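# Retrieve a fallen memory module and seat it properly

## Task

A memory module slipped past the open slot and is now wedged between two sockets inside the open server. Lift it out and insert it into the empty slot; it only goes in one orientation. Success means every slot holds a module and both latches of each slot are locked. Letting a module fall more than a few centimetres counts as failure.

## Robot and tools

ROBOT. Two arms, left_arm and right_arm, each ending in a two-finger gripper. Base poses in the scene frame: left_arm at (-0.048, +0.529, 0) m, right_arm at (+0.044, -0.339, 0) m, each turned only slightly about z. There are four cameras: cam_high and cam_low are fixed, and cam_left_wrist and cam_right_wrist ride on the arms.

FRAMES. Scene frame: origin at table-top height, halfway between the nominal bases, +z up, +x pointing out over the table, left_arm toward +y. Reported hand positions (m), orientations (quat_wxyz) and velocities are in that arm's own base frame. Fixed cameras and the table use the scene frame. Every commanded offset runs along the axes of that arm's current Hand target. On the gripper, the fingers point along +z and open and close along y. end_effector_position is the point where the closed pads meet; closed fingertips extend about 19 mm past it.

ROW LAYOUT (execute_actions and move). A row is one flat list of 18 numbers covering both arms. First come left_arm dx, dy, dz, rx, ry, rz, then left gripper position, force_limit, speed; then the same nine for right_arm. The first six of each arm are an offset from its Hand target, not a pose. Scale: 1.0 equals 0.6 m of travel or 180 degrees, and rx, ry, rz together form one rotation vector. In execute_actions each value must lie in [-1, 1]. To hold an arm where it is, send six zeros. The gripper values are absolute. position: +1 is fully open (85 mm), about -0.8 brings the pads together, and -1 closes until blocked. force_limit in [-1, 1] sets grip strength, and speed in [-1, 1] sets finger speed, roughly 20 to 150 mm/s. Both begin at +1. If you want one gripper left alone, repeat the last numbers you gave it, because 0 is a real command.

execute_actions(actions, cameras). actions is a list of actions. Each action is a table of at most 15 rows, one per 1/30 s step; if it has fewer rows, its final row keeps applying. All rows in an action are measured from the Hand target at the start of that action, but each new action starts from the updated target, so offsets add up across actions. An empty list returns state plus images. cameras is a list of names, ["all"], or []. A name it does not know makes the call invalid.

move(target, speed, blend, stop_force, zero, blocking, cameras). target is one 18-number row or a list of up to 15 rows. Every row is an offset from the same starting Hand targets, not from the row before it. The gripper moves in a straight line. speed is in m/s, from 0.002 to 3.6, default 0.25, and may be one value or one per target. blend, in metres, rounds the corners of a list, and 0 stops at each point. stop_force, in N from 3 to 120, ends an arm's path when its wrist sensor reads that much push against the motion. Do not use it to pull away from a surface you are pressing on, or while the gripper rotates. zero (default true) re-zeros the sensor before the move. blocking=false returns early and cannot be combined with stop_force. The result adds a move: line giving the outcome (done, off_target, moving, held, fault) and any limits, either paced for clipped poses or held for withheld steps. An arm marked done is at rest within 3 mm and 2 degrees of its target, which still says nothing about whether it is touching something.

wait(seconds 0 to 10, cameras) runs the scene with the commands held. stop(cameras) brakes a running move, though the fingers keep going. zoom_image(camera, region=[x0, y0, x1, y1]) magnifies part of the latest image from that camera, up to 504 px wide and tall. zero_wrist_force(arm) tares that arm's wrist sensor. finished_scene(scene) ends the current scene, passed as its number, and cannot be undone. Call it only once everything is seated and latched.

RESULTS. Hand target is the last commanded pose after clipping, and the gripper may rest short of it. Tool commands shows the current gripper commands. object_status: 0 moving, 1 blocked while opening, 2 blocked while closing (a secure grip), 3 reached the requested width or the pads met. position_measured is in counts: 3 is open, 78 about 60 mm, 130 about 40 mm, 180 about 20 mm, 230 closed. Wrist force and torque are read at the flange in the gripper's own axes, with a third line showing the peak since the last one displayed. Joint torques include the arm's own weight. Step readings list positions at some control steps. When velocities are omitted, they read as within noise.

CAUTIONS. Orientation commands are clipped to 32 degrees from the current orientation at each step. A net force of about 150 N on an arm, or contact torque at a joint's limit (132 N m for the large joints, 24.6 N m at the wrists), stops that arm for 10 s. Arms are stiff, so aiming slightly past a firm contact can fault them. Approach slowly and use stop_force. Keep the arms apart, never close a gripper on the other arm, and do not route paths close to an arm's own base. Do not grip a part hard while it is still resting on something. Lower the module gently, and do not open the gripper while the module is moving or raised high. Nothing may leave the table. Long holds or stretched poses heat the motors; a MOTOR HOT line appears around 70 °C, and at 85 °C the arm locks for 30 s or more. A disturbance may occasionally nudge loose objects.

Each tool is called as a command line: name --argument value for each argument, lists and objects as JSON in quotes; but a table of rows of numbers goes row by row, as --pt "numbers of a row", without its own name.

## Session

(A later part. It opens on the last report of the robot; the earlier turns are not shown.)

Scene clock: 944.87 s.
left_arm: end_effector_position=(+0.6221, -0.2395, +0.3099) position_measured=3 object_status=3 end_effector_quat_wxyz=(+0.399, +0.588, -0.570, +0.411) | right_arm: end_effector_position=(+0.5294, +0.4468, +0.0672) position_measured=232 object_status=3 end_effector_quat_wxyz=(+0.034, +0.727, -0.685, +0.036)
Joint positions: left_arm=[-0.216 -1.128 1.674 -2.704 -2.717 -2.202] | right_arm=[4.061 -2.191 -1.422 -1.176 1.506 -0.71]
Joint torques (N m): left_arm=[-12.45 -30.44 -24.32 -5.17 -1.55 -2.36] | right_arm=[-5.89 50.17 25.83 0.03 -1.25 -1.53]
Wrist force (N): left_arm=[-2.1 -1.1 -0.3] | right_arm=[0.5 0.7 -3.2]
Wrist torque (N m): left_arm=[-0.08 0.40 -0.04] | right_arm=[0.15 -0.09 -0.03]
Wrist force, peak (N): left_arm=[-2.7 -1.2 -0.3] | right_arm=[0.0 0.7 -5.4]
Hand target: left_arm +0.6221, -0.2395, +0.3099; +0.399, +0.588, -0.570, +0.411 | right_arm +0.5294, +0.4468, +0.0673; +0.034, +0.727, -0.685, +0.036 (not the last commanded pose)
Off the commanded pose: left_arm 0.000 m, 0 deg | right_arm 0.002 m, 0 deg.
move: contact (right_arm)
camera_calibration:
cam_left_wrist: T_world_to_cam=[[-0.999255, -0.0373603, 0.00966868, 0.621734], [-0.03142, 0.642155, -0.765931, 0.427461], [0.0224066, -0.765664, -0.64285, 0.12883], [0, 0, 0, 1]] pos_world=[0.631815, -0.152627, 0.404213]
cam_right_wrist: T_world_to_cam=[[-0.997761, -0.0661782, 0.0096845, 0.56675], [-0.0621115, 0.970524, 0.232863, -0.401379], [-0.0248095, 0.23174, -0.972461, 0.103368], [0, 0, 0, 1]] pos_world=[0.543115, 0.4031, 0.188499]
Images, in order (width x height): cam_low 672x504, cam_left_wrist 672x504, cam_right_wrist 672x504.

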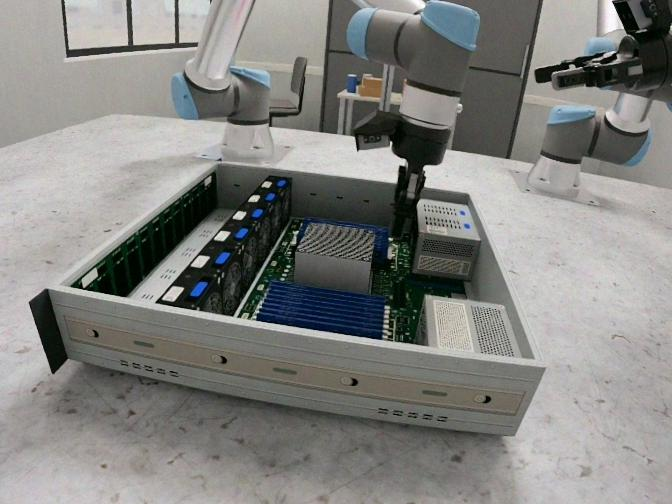

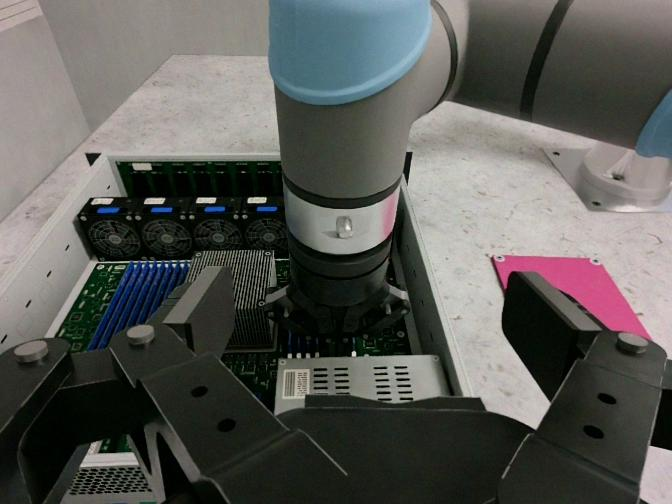

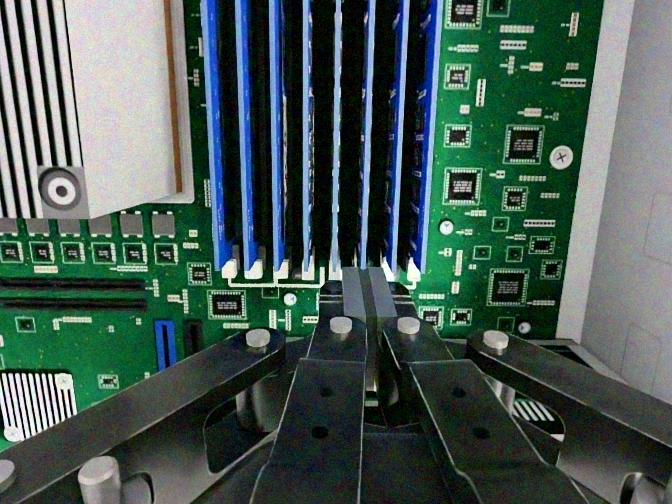

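zoom_image --camera "cam_low" --region '[296, 207, 346, 247]'

zoom_image --camera "cam_low" --region '[366, 217, 406, 247]'

zoom_image --camera "cam_right_wrist" --region '[290, 0, 430, 120]'

Scaled by 10.080 from the camera's 672x504 image, which has a finer 960x720 frame.

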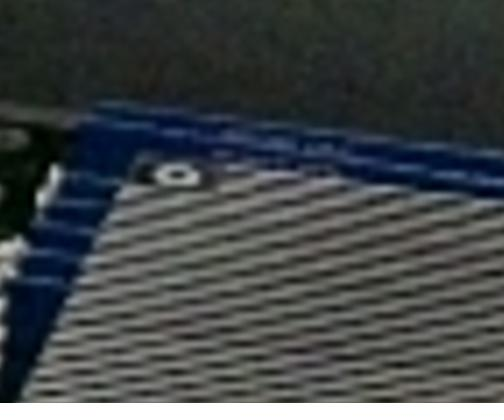

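Scaled by 12.600 from the camera's 672x504 image, which has a finer 960x720 frame.

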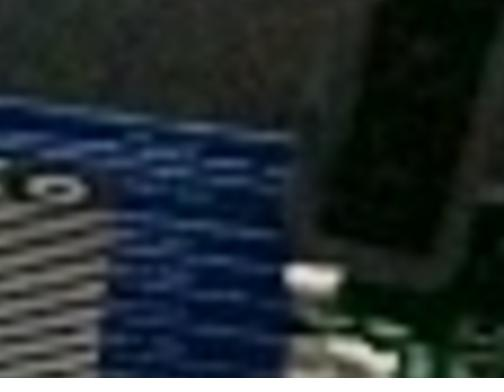

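Scaled by 3.600 from the camera's 672x504 image, which has a finer 960x720 frame.

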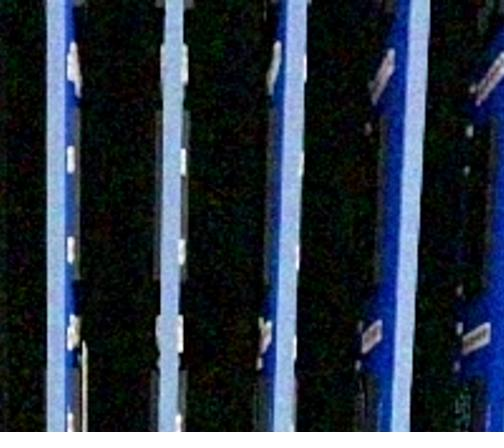

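zoom_image --camera "cam_low" --region '[296, 212, 321, 232]'

zoom_image --camera "cam_low" --region '[370, 222, 395, 242]'

Scaled by 20.160 from the camera's 672x504 image, which has a finer 960x720 frame.

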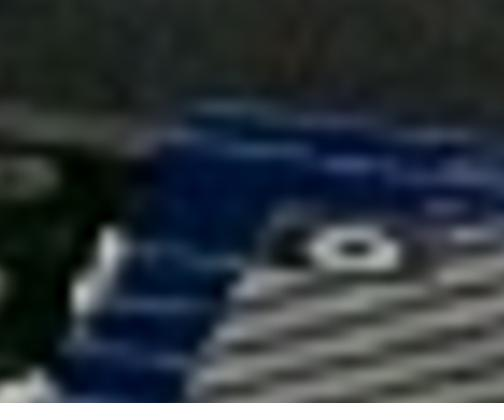

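Scaled by 20.160 from the camera's 672x504 image, which has a finer 960x720 frame.

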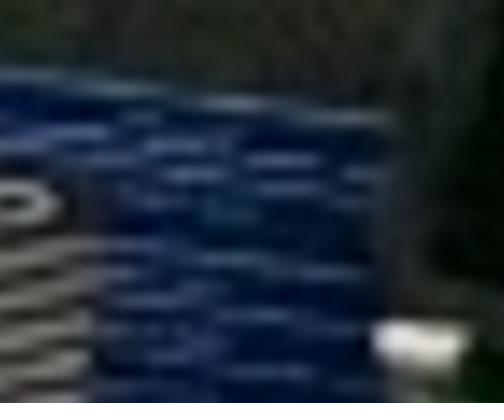

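zoom_image --camera "cam_low" --region '[300, 208, 350, 233]'

zoom_image --camera "cam_low" --region '[345, 215, 395, 240]'

Scaled by 10.080 from the camera's 672x504 image, which has a finer 960x720 frame.

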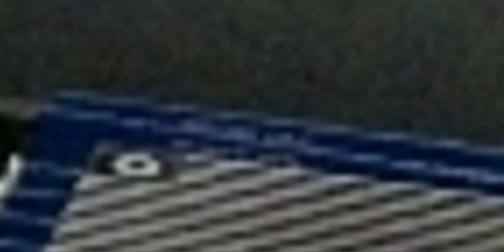

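Scaled by 10.080 from the camera's 672x504 image, which has a finer 960x720 frame.

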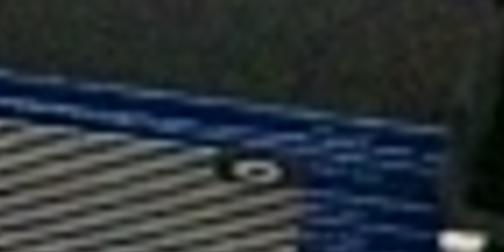

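move --target '[0,0,0,0,0,0,1,1,1, 0.00075,0,-0.00243,0,-0.0067,0,-0.97,0.8,-1]' --speed 0.01 --cameras '["cam_low","cam_right_wrist"]'

zoom_image --camera "cam_low" --region '[300, 208, 350, 233]'

zoom_image --camera "cam_low" --region '[345, 215, 395, 240]'

zoom_image --camera "cam_low" --region '[370, 222, 395, 242]'

zoom_image --camera "cam_low" --region '[296, 212, 321, 232]'

Scene clock: 1000.70 s.
left_arm: end_effector_position=(+0.6221, -0.2395, +0.3099) position_measured=3 object_status=3 end_effector_quat_wxyz=(+0.399, +0.588, -0.570, +0.411) | right_arm: end_effector_position=(+0.5294, +0.4465, +0.0688) position_measured=232 object_status=3 end_effector_quat_wxyz=(+0.027, +0.728, -0.685, +0.028)
Joint positions: left_arm=[-0.216 -1.128 1.674 -2.704 -2.717 -2.202] | right_arm=[4.055 -2.182 -1.435 -1.155 1.52 -0.716]
Joint torques (N m): left_arm=[-12.61 -30.36 -23.95 -5.11 -1.65 -2.31] | right_arm=[-1.94 48.02 19.67 3.08 0.36 -1.75]
Wrist force (N): left_arm=[-2.3 -1.4 -0.3] | right_arm=[0.8 0.3 0.2]
Wrist torque (N m): left_arm=[-0.12 0.42 -0.04] | right_arm=[0.14 -0.10 0.01]
Wrist force, peak (N): left_arm=[-2.7 -1.2 -0.2] | right_arm=[0.6 0.9 -4.0]
Hand target: left_arm +0.6221, -0.2395, +0.3099; +0.399, +0.588, -0.570, +0.411 | right_arm +0.5294, +0.4465, +0.0687; +0.027, +0.728, -0.685, +0.028
Off the commanded pose: left_arm 0.000 m, 0 deg | right_arm 0.000 m, 0 deg.
move: done
camera_calibration:
cam_right_wrist: T_world_to_cam=[[-0.997749, -0.0663842, 0.00951087, 0.566867], [-0.0618119, 0.965351, 0.253529, -0.400754], [-0.0260117, 0.252371, -0.967281, 0.0960442], [0, 0, 0, 1]] pos_world=[0.543318, 0.400261, 0.189113]
Images, in order (width x height): cam_low 672x504, cam_right_wrist 672x504.

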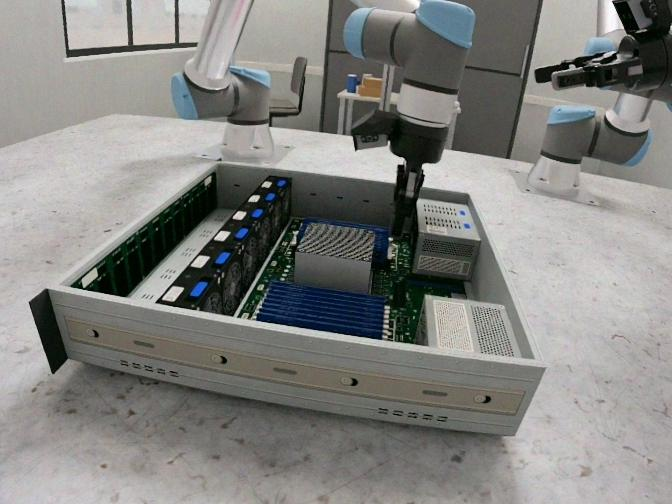

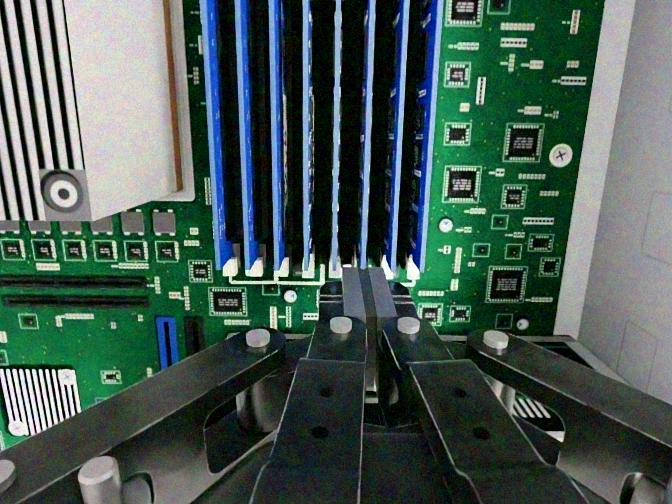

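Scaled by 10.080 from the camera's 672x504 image, which has a finer 960x720 frame.

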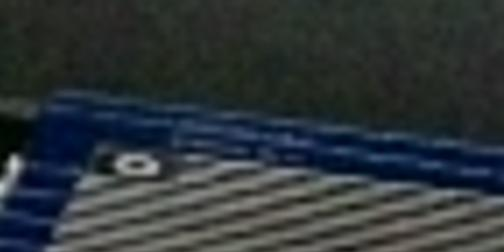

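Scaled by 10.080 from the camera's 672x504 image, which has a finer 960x720 frame.

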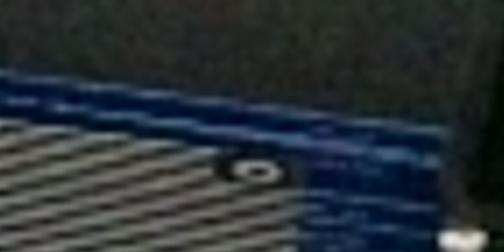

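Scaled by 20.160 from the camera's 672x504 image, which has a finer 960x720 frame.

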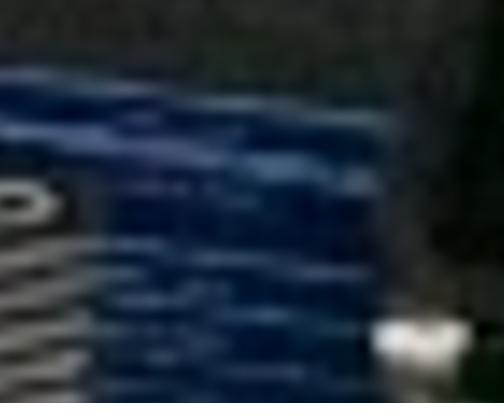

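Scaled by 20.160 from the camera's 672x504 image, which has a finer 960x720 frame.

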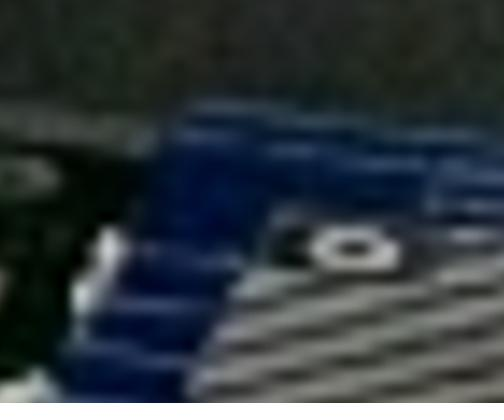

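move --target '[0,0,0,0,0,0,1,1,1, -0.0006,0,0.0067,0,0,0,-0.97,0.8,-1]' --speed 0.004 --stop_force 3 --cameras '["cam_low","cam_right_wrist"]'

zoom_image --camera "cam_low" --region '[370, 222, 395, 242]'

zoom_image --camera "cam_low" --region '[296, 212, 321, 232]'

zoom_image --camera "cam_low" --region '[300, 208, 350, 233]'

Scene clock: 1047.87 s.
left_arm: end_effector_position=(+0.6221, -0.2395, +0.3099) position_measured=3 object_status=3 end_effector_quat_wxyz=(+0.399, +0.588, -0.570, +0.411) | right_arm: end_effector_position=(+0.5295, +0.4465, +0.0674) position_measured=232 object_status=3 end_effector_quat_wxyz=(+0.027, +0.728, -0.685, +0.028)
Joint positions: left_arm=[-0.216 -1.128 1.674 -2.704 -2.717 -2.202] | right_arm=[4.055 -2.184 -1.436 -1.152 1.52 -0.716]
Joint torques (N m): left_arm=[-12.91 -30.19 -23.8 -5.08 -1.71 -2.29] | right_arm=[6.82 51.69 26.27 0.2 -1.36 1.36]
Wrist force (N): left_arm=[-2.3 -1.2 -0.2] | right_arm=[0.5 0.7 -3.3]
Wrist torque (N m): left_arm=[-0.08 0.42 -0.04] | right_arm=[0.14 -0.08 0.00]
Wrist force, peak (N): left_arm=[-2.6 -1.2 -0.2] | right_arm=[0.3 0.5 -5.2]
Hand target: left_arm +0.6221, -0.2395, +0.3099; +0.399, +0.588, -0.570, +0.411 | right_arm +0.5295, +0.4465, +0.0674; +0.027, +0.728, -0.685, +0.028 (not the last commanded pose)
Off the commanded pose: left_arm 0.000 m, 0 deg | right_arm 0.003 m, 0 deg.
move: contact (right_arm)
camera_calibration:
cam_right_wrist: T_world_to_cam=[[-0.997749, -0.0663849, 0.00951659, 0.566886], [-0.0618143, 0.965382, 0.253411, -0.400485], [-0.0260098, 0.252252, -0.967312, 0.0947162], [0, 0, 0, 1]] pos_world=[0.543318, 0.400361, 0.187713]
Images, in order (width x height): cam_low 672x504, cam_right_wrist 672x504.

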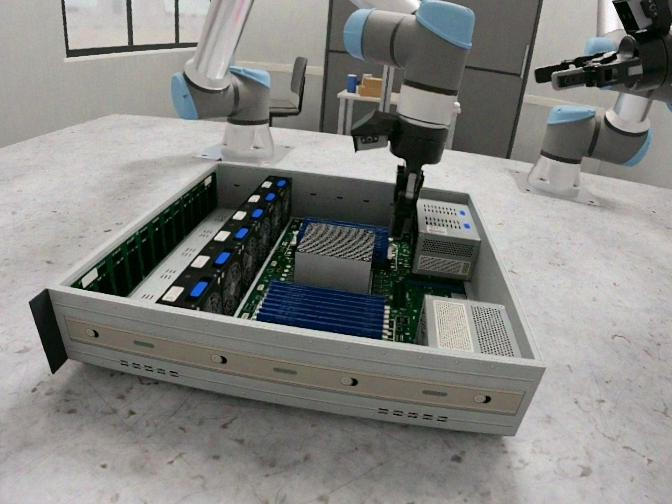

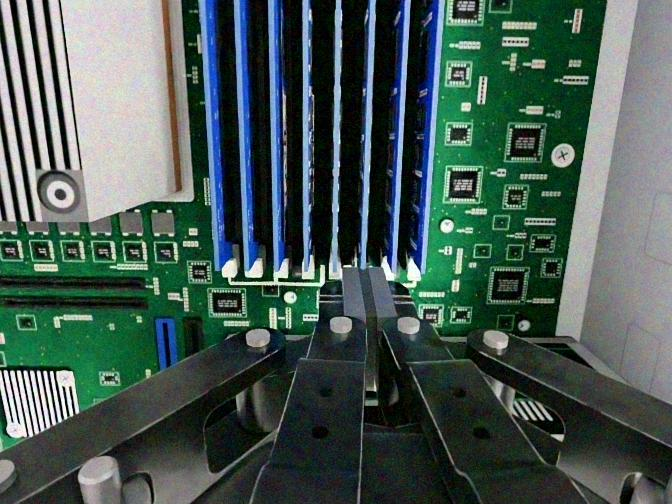

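Scaled by 20.160 from the camera's 672x504 image, which has a finer 960x720 frame.

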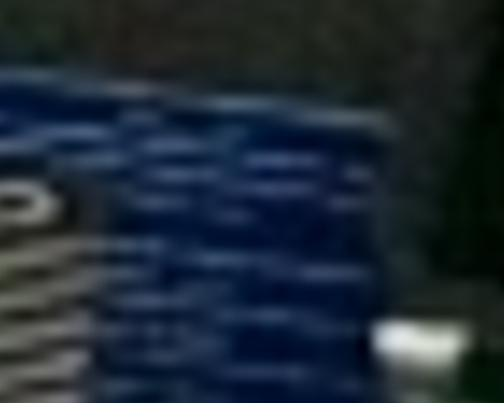

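Scaled by 20.160 from the camera's 672x504 image, which has a finer 960x720 frame.

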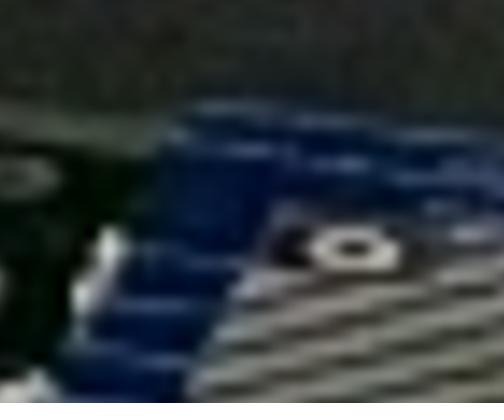

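Scaled by 10.080 from the camera's 672x504 image, which has a finer 960x720 frame.

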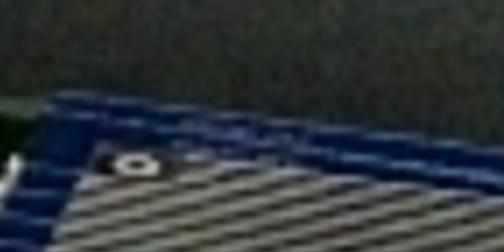

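move --target '[0,0,0,0,0,0,1,1,1, 0.0008,0,-0.0097,0,0,0,-0.97,0.8,-1]' --speed 0.02 --cameras '["cam_low","cam_right_wrist"]'

zoom_image --camera "cam_low" --region '[370, 217, 395, 237]'

zoom_image --camera "cam_low" --region '[296, 207, 321, 227]'

zoom_image --camera "cam_low" --region '[300, 203, 350, 228]'

Scene clock: 1088.37 s.
left_arm: end_effector_position=(+0.6221, -0.2395, +0.3099) position_measured=3 object_status=3 end_effector_quat_wxyz=(+0.399, +0.588, -0.570, +0.411) | right_arm: end_effector_position=(+0.5295, +0.4465, +0.0734) position_measured=232 object_status=3 end_effector_quat_wxyz=(+0.027, +0.728, -0.685, +0.028)
Joint positions: left_arm=[-0.216 -1.128 1.674 -2.704 -2.717 -2.202] | right_arm=[4.055 -2.177 -1.43 -1.164 1.52 -0.716]
Joint torques (N m): left_arm=[-12.35 -30.44 -23.79 -5.08 -1.73 -2.34] | right_arm=[1.78 43.39 21.42 2.91 -1.4 -0.1]
Wrist force (N): left_arm=[-2.4 -1.1 -0.2] | right_arm=[0.6 0.7 0.4]
Wrist torque (N m): left_arm=[-0.07 0.42 -0.04] | right_arm=[0.23 -0.11 0.01]
Wrist force, peak (N): left_arm=[-2.7 -1.3 -0.3] | right_arm=[0.4 0.7 -3.8]
Hand target: left_arm +0.6221, -0.2395, +0.3099; +0.399, +0.588, -0.570, +0.411 | right_arm +0.5295, +0.4465, +0.0732; +0.027, +0.728, -0.685, +0.028
Off the commanded pose: left_arm 0.000 m, 0 deg | right_arm 0.000 m, 0 deg.
move: done
camera_calibration:
cam_right_wrist: T_world_to_cam=[[-0.997749, -0.0663851, 0.0095175, 0.566829], [-0.0618136, 0.965375, 0.253436, -0.402008], [-0.0260123, 0.252277, -0.967305, 0.10051], [0, 0, 0, 1]] pos_world=[0.543318, 0.400361, 0.193713]
Images, in order (width x height): cam_low 672x504, cam_right_wrist 672x504.

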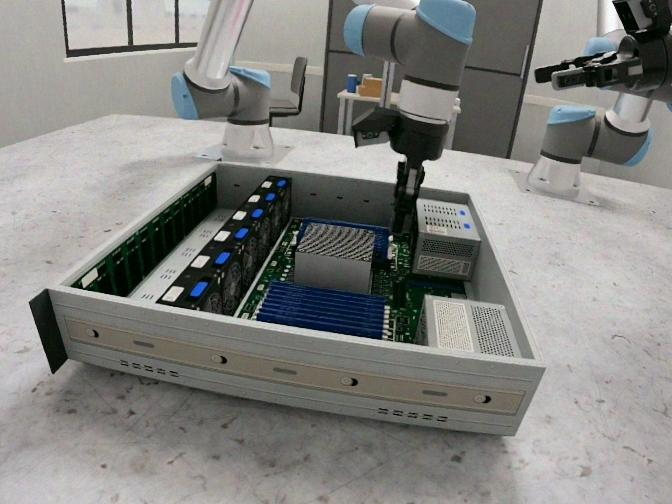

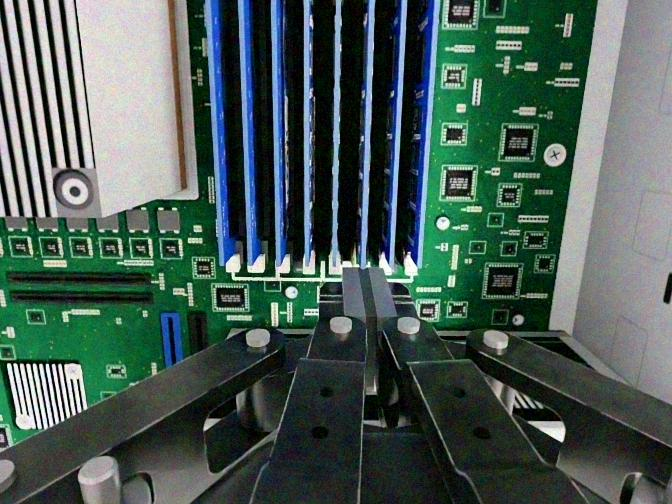

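Scaled by 20.160 from the camera's 672x504 image, which has a finer 960x720 frame.

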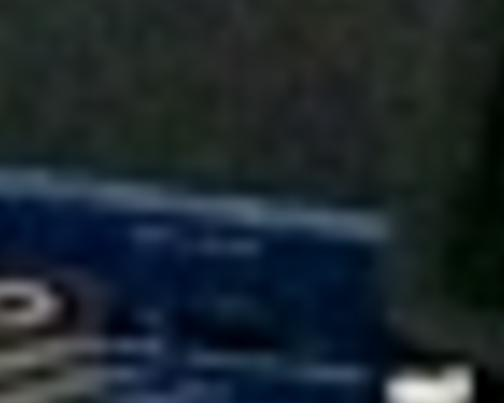

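Scaled by 20.160 from the camera's 672x504 image, which has a finer 960x720 frame.

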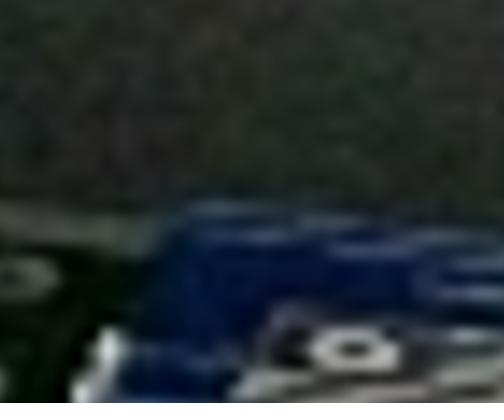

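Scaled by 10.080 from the camera's 672x504 image, which has a finer 960x720 frame.

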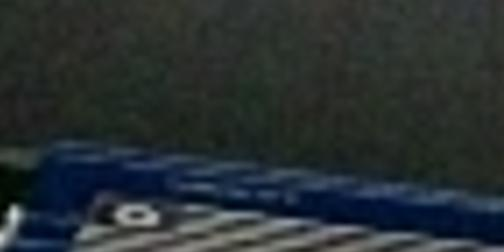

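move --target '[0,0,0,0,0,0,1,1,1, -0.0013,0,0.0135,0,0,0,-0.97,0.8,-1]' --speed 0.006 --stop_force 4 --cameras '["cam_low","cam_right_wrist"]'

zoom_image --camera "cam_right_wrist" --region '[290, 0, 430, 120]'

zoom_image --camera "cam_right_wrist" --region '[325, 225, 395, 285]'

Scene clock: 1114.63 s.
left_arm: end_effector_position=(+0.6221, -0.2395, +0.3099) position_measured=3 object_status=3 end_effector_quat_wxyz=(+0.399, +0.588, -0.570, +0.411) | right_arm: end_effector_position=(+0.5295, +0.4466, +0.0673) position_measured=232 object_status=3 end_effector_quat_wxyz=(+0.027, +0.728, -0.685, +0.028)
Joint positions: left_arm=[-0.216 -1.128 1.674 -2.704 -2.717 -2.202] | right_arm=[4.055 -2.184 -1.436 -1.152 1.52 -0.716]
Joint torques (N m): left_arm=[-12.45 -30.43 -23.96 -5.07 -1.84 -2.36] | right_arm=[2.47 51.3 26.47 0.52 -1.03 0.76]
Wrist force (N): left_arm=[-2.3 -1.4 0.0] | right_arm=[0.3 0.5 -0.8]
Wrist torque (N m): left_arm=[-0.12 0.40 -0.04] | right_arm=[0.15 -0.06 0.01]
Wrist force, peak (N): left_arm=[-2.5 -1.3 -0.2] | right_arm=[0.0 0.7 -5.7]
Hand target: left_arm +0.6221, -0.2395, +0.3099; +0.399, +0.588, -0.570, +0.411 | right_arm +0.5295, +0.4466, +0.0673; +0.027, +0.728, -0.685, +0.028 (not the last commanded pose)
Off the commanded pose: left_arm 0.000 m, 0 deg | right_arm 0.002 m, 0 deg.
move: contact (right_arm)
camera_calibration:
cam_right_wrist: T_world_to_cam=[[-0.997751, -0.0663595, 0.00942109, 0.566903], [-0.0618134, 0.965377, 0.25343, -0.400558], [-0.0259124, 0.252278, -0.967308, 0.0945306], [0, 0, 0, 1]] pos_world=[0.543318, 0.400461, 0.187613]
Images, in order (width x height): cam_low 672x504, cam_right_wrist 672x504.

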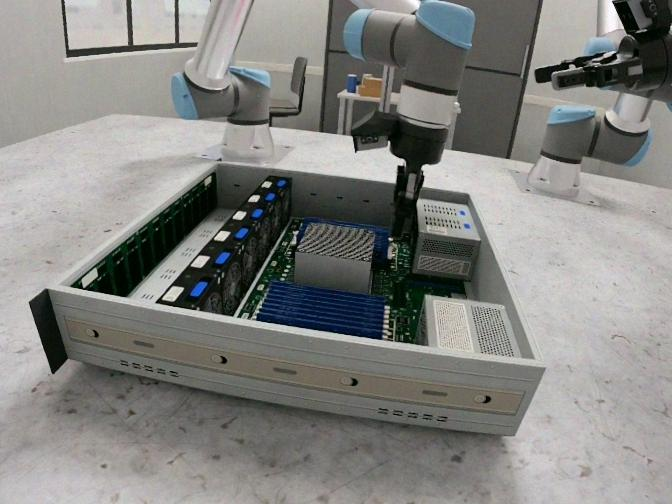

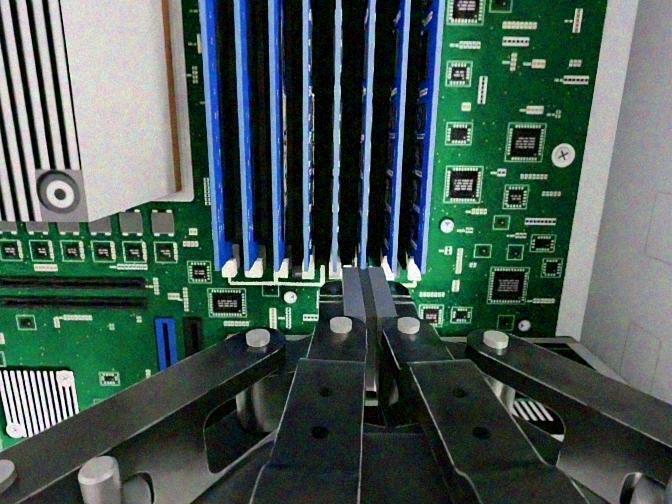

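Scaled by 3.600 from the camera's 672x504 image, which has a finer 960x720 frame.

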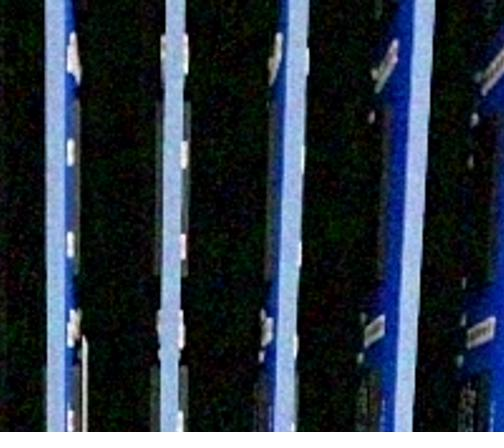

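Scaled by 7.200 from the camera's 672x504 image, which has a finer 960x720 frame.

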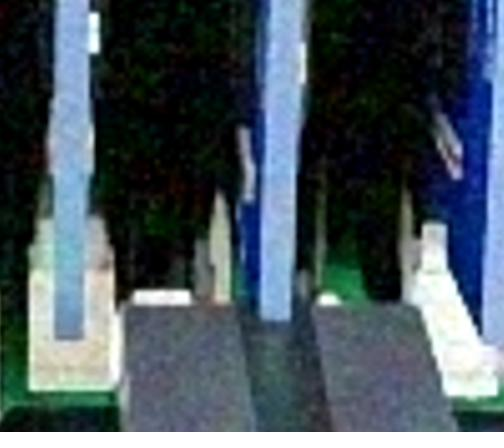

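move --target '[0,0,0,0,0,0,1,1,1, 0,0,0,0,0,0,-0.74,0.3,-1]' --cameras '["cam_low","cam_right_wrist"]'

zoom_image --camera "cam_low" --region '[300, 208, 350, 233]'

zoom_image --camera "cam_right_wrist" --region '[325, 225, 395, 285]'

Scene clock: 1126.97 s.
left_arm: end_effector_position=(+0.6221, -0.2395, +0.3099) position_measured=3 object_status=3 end_effector_quat_wxyz=(+0.399, +0.588, -0.570, +0.411) | right_arm: end_effector_position=(+0.5295, +0.4466, +0.0673) position_measured=222 object_status=3 end_effector_quat_wxyz=(+0.027, +0.728, -0.685, +0.028)
Joint positions: left_arm=[-0.216 -1.128 1.674 -2.704 -2.717 -2.202] | right_arm=[4.055 -2.184 -1.436 -1.152 1.52 -0.716]
Joint torques (N m): left_arm=[-12.08 -30.4 -24.24 -5.05 -1.9 -2.18] | right_arm=[-2.25 51.52 27.06 2.82 -1.05 -1.75]
Wrist force (N): left_arm=[-2.4 -1.3 -0.4] | right_arm=[0.6 0.1 0.2]
Wrist torque (N m): left_arm=[-0.10 0.41 -0.04] | right_arm=[0.11 -0.11 0.01]
Wrist force, peak (N): left_arm=[-2.6 -1.2 -0.2] | right_arm=[0.7 0.5 -2.3]
Hand target: left_arm +0.6221, -0.2395, +0.3099; +0.399, +0.588, -0.570, +0.411 | right_arm +0.5295, +0.4466, +0.0673; +0.027, +0.728, -0.685, +0.028
Off the commanded pose: left_arm 0.000 m, 0 deg | right_arm 0.000 m, 0 deg.
move: done
camera_calibration:
cam_right_wrist: T_world_to_cam=[[-0.997751, -0.0663595, 0.00942109, 0.566903], [-0.0618134, 0.965377, 0.25343, -0.400558], [-0.0259124, 0.252278, -0.967308, 0.0945306], [0, 0, 0, 1]] pos_world=[0.543318, 0.400461, 0.187613]
Images, in order (width x height): cam_low 672x504, cam_right_wrist 672x504.

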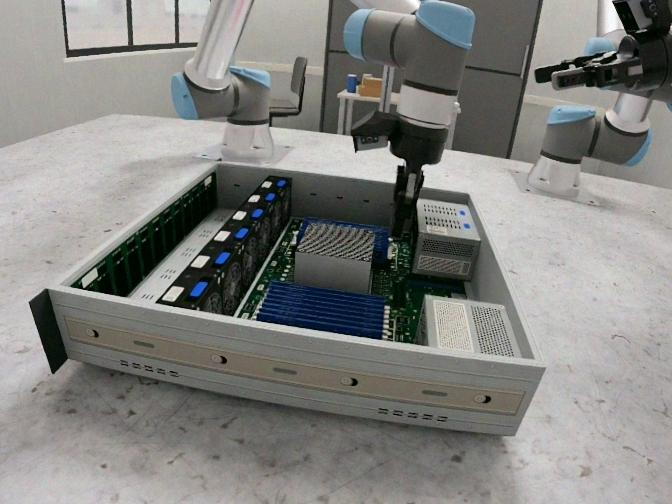

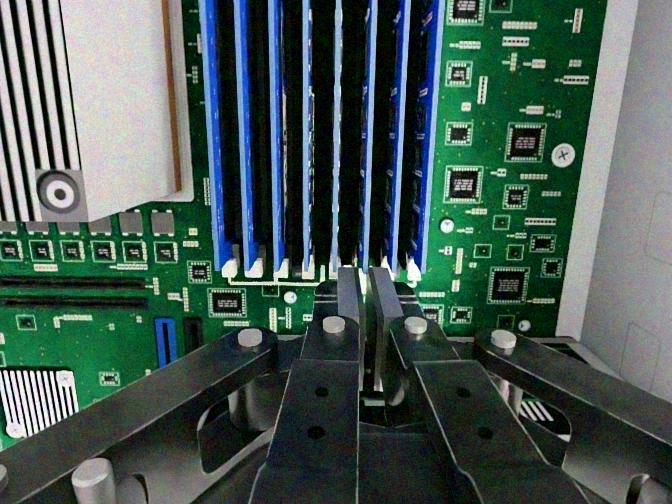

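Scaled by 10.080 from the camera's 672x504 image, which has a finer 960x720 frame.

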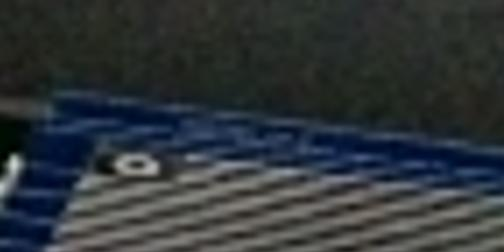

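Scaled by 7.200 from the camera's 672x504 image, which has a finer 960x720 frame.

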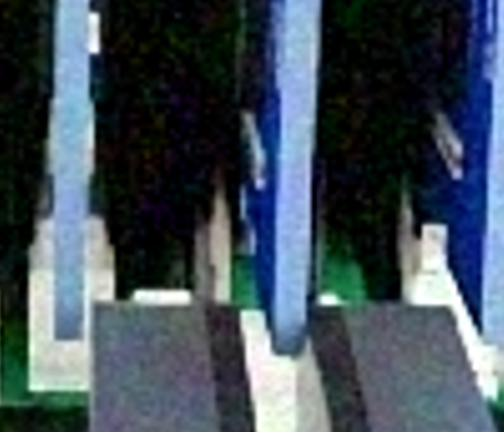

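move --target '[0,0,0,0,0,0,1,1,1, 0.0050,0,-0.0498,0,0,0,-0.74,0.3,-1]' --speed 0.03 --stop_force 6 --cameras '["cam_low","cam_right_wrist","cam_left_wrist"]'

zoom_image --camera "cam_low" --region '[296, 202, 396, 252]'

zoom_image --camera "cam_right_wrist" --region '[310, 180, 430, 290]'

zoom_image --camera "cam_right_wrist" --region '[290, 0, 430, 120]'

zoom_image --camera "cam_left_wrist" --region '[285, 300, 375, 370]'

Scene clock: 1138.70 s.
left_arm: end_effector_position=(+0.6221, -0.2395, +0.3099) position_measured=3 object_status=3 end_effector_quat_wxyz=(+0.399, +0.588, -0.570, +0.411) | right_arm: end_effector_position=(+0.5295, +0.4460, +0.0973) position_measured=222 object_status=3 end_effector_quat_wxyz=(+0.027, +0.728, -0.685, +0.028)
Joint positions: left_arm=[-0.216 -1.128 1.674 -2.704 -2.717 -2.202] | right_arm=[4.055 -2.152 -1.404 -1.215 1.52 -0.716]
Joint torques (N m): left_arm=[-12.24 -30.65 -24.15 -5 -1.87 -2.33] | right_arm=[-4.43 37.57 13.54 4.76 -1.17 -1.69]
Wrist force (N): left_arm=[-2.2 -1.1 -0.5] | right_arm=[0.2 0.4 -0.1]
Wrist torque (N m): left_arm=[-0.07 0.41 -0.04] | right_arm=[0.20 0.00 0.03]
Wrist force, peak (N): left_arm=[-2.6 -1.4 -0.1] | right_arm=[0.7 0.7 -0.2]
Hand target: left_arm +0.6221, -0.2395, +0.3099; +0.399, +0.588, -0.570, +0.411 | right_arm +0.5295, +0.4460, +0.0973; +0.027, +0.728, -0.685, +0.028
Off the commanded pose: left_arm 0.000 m, 0 deg | right_arm 0.000 m, 0 deg.
move: done
camera_calibration:
cam_left_wrist: T_world_to_cam=[[-0.999255, -0.0373603, 0.00966868, 0.621734], [-0.03142, 0.642155, -0.765931, 0.427461], [0.0224066, -0.765664, -0.64285, 0.12883], [0, 0, 0, 1]] pos_world=[0.631815, -0.152627, 0.404213]
cam_right_wrist: T_world_to_cam=[[-0.997751, -0.0663595, 0.00942109, 0.566574], [-0.0618134, 0.965377, 0.25343, -0.407485], [-0.0259124, 0.252278, -0.967308, 0.123726], [0, 0, 0, 1]] pos_world=[0.543318, 0.399761, 0.217613]
Images, in order (width x height): cam_low 672x504, cam_left_wrist 672x504, cam_right_wrist 672x504.

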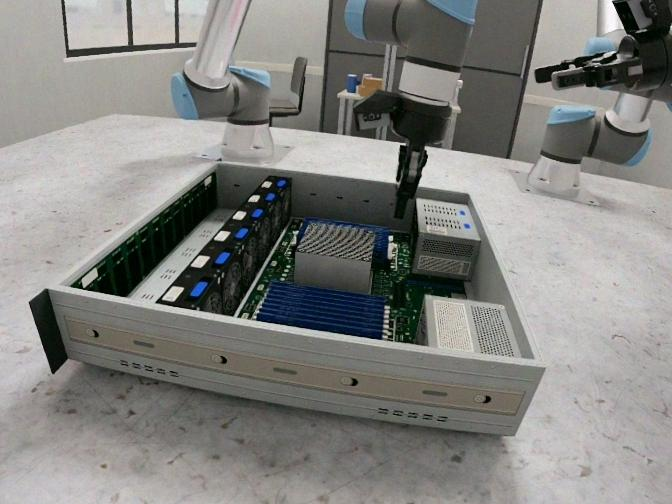

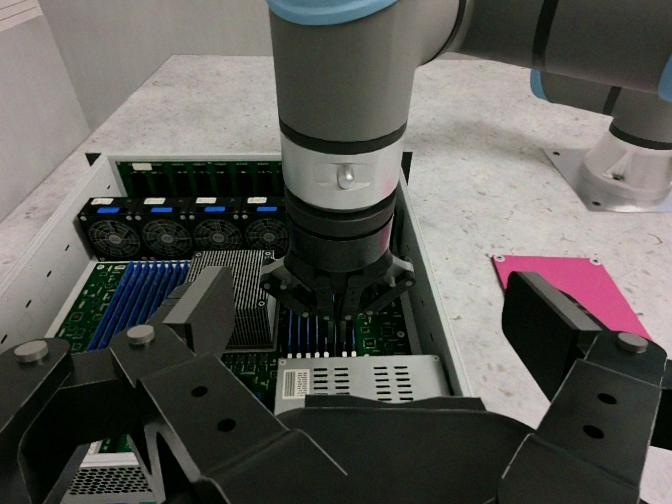

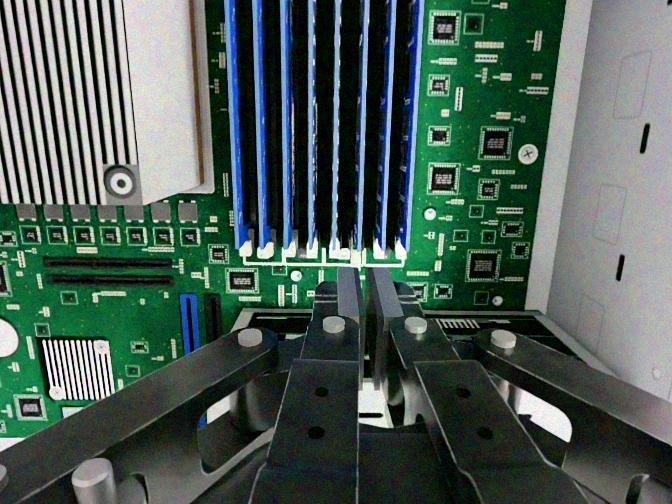

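Scaled by 5.040 from the camera's 672x504 image, which has a finer 960x720 frame.

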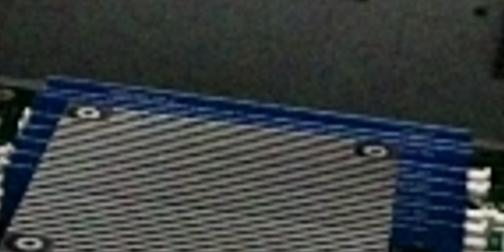

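Scaled by 4.200 from the camera's 672x504 image, which has a finer 960x720 frame.

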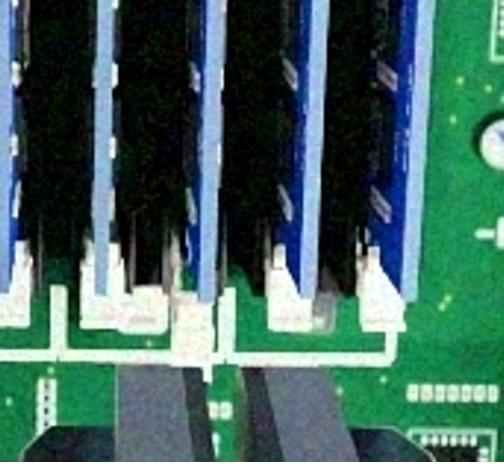

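Scaled by 3.600 from the camera's 672x504 image, which has a finer 960x720 frame.

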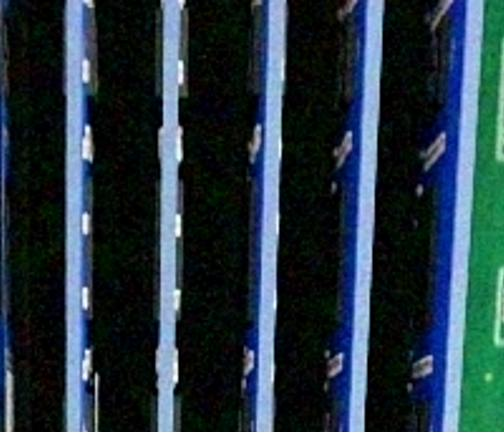

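Scaled by 5.600 from the camera's 672x504 image, which has a finer 960x720 frame.

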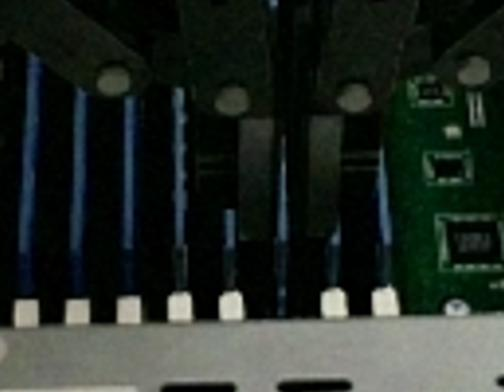

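move --target '[0,0,0,0,0,0,1,1,1, 0.12312,0.00082,0.00978,0,-0.0253,0,-1,-1,-1]' --speed 0.06 --cameras '["cam_low","cam_right_wrist","cam_left_wrist"]'

zoom_image --camera "cam_right_wrist" --region '[270, 150, 450, 290]'

zoom_image --camera "cam_left_wrist" --region '[285, 300, 375, 370]'

Scene clock: 1158.40 s.
left_arm: end_effector_position=(+0.6221, -0.2395, +0.3099) position_measured=3 object_status=3 end_effector_quat_wxyz=(+0.399, +0.588, -0.570, +0.411) | right_arm: end_effector_position=(+0.5335, +0.3720, +0.0973) position_measured=230 object_status=3 end_effector_quat_wxyz=(+0.000, +0.728, -0.685, -0.001)
Joint positions: left_arm=[-0.216 -1.128 1.674 -2.704 -2.717 -2.202] | right_arm=[3.956 -2.04 -1.599 -1.072 1.572 -0.816]
Joint torques (N m): left_arm=[-12.08 -30.42 -24.34 -4.96 -1.93 -2.27] | right_arm=[8.77 33.9 28.06 0.29 -1.38 2.17]
Wrist force (N): left_arm=[-2.0 -1.1 -0.3] | right_arm=[0.1 0.3 0.1]
Wrist torque (N m): left_arm=[-0.07 0.38 -0.03] | right_arm=[0.14 0.01 -0.16]
Wrist force, peak (N): left_arm=[-2.6 -1.3 -0.2] | right_arm=[1.3 0.1 0.0]
Hand target: left_arm +0.6221, -0.2395, +0.3099; +0.399, +0.588, -0.570, +0.411 | right_arm +0.5335, +0.3720, +0.0972; +0.000, +0.728, -0.685, -0.001
Off the commanded pose: left_arm 0.000 m, 0 deg | right_arm 0.000 m, 0 deg.
move: done
camera_calibration:
cam_left_wrist: T_world_to_cam=[[-0.999255, -0.0373603, 0.00966868, 0.621734], [-0.03142, 0.642155, -0.765931, 0.427461], [0.0224066, -0.765664, -0.64285, 0.12883], [0, 0, 0, 1]] pos_world=[0.631815, -0.152627, 0.404213]
cam_right_wrist: T_world_to_cam=[[-0.997699, -0.0672103, 0.00887312, 0.566037], [-0.0605371, 0.94216, 0.329652, -0.335312], [-0.0305159, 0.328356, -0.944061, 0.114416], [0, 0, 0, 1]] pos_world=[0.547927, 0.316392, 0.21353]
Images, in order (width x height): cam_low 672x504, cam_left_wrist 672x504, cam_right_wrist 672x504.

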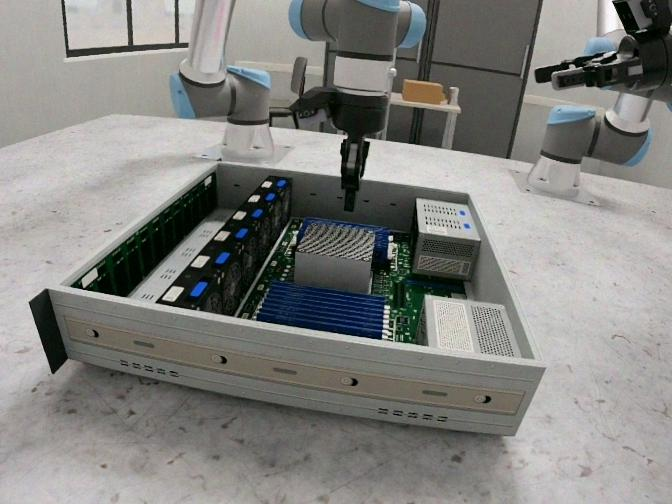

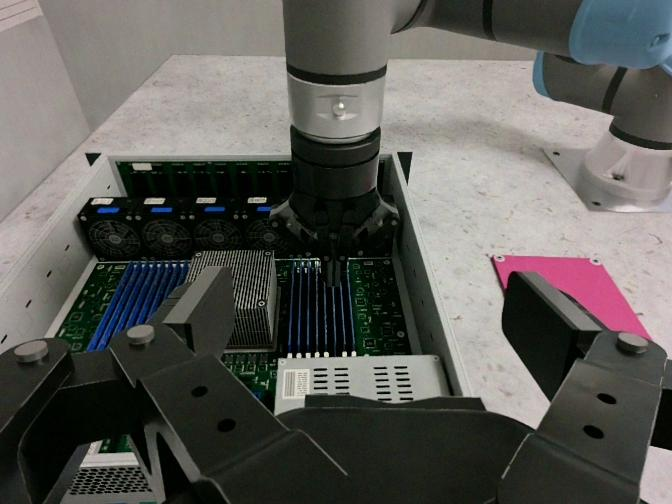

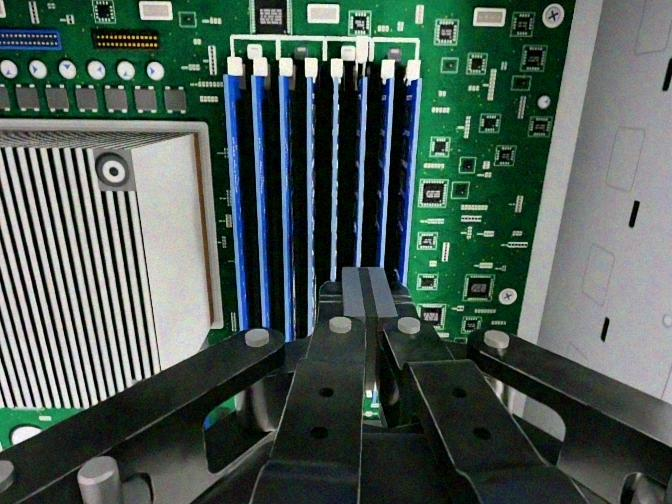

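Scaled by 2.800 from the camera's 672x504 image, which has a finer 960x720 frame.

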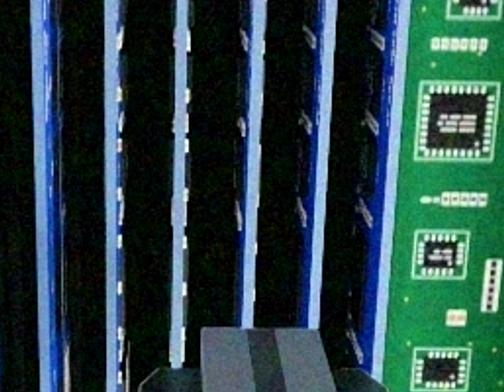

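Scaled by 5.600 from the camera's 672x504 image, which has a finer 960x720 frame.

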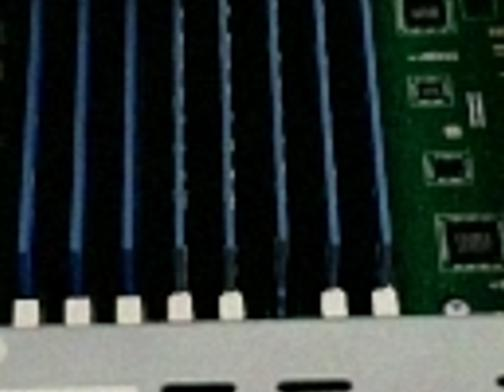

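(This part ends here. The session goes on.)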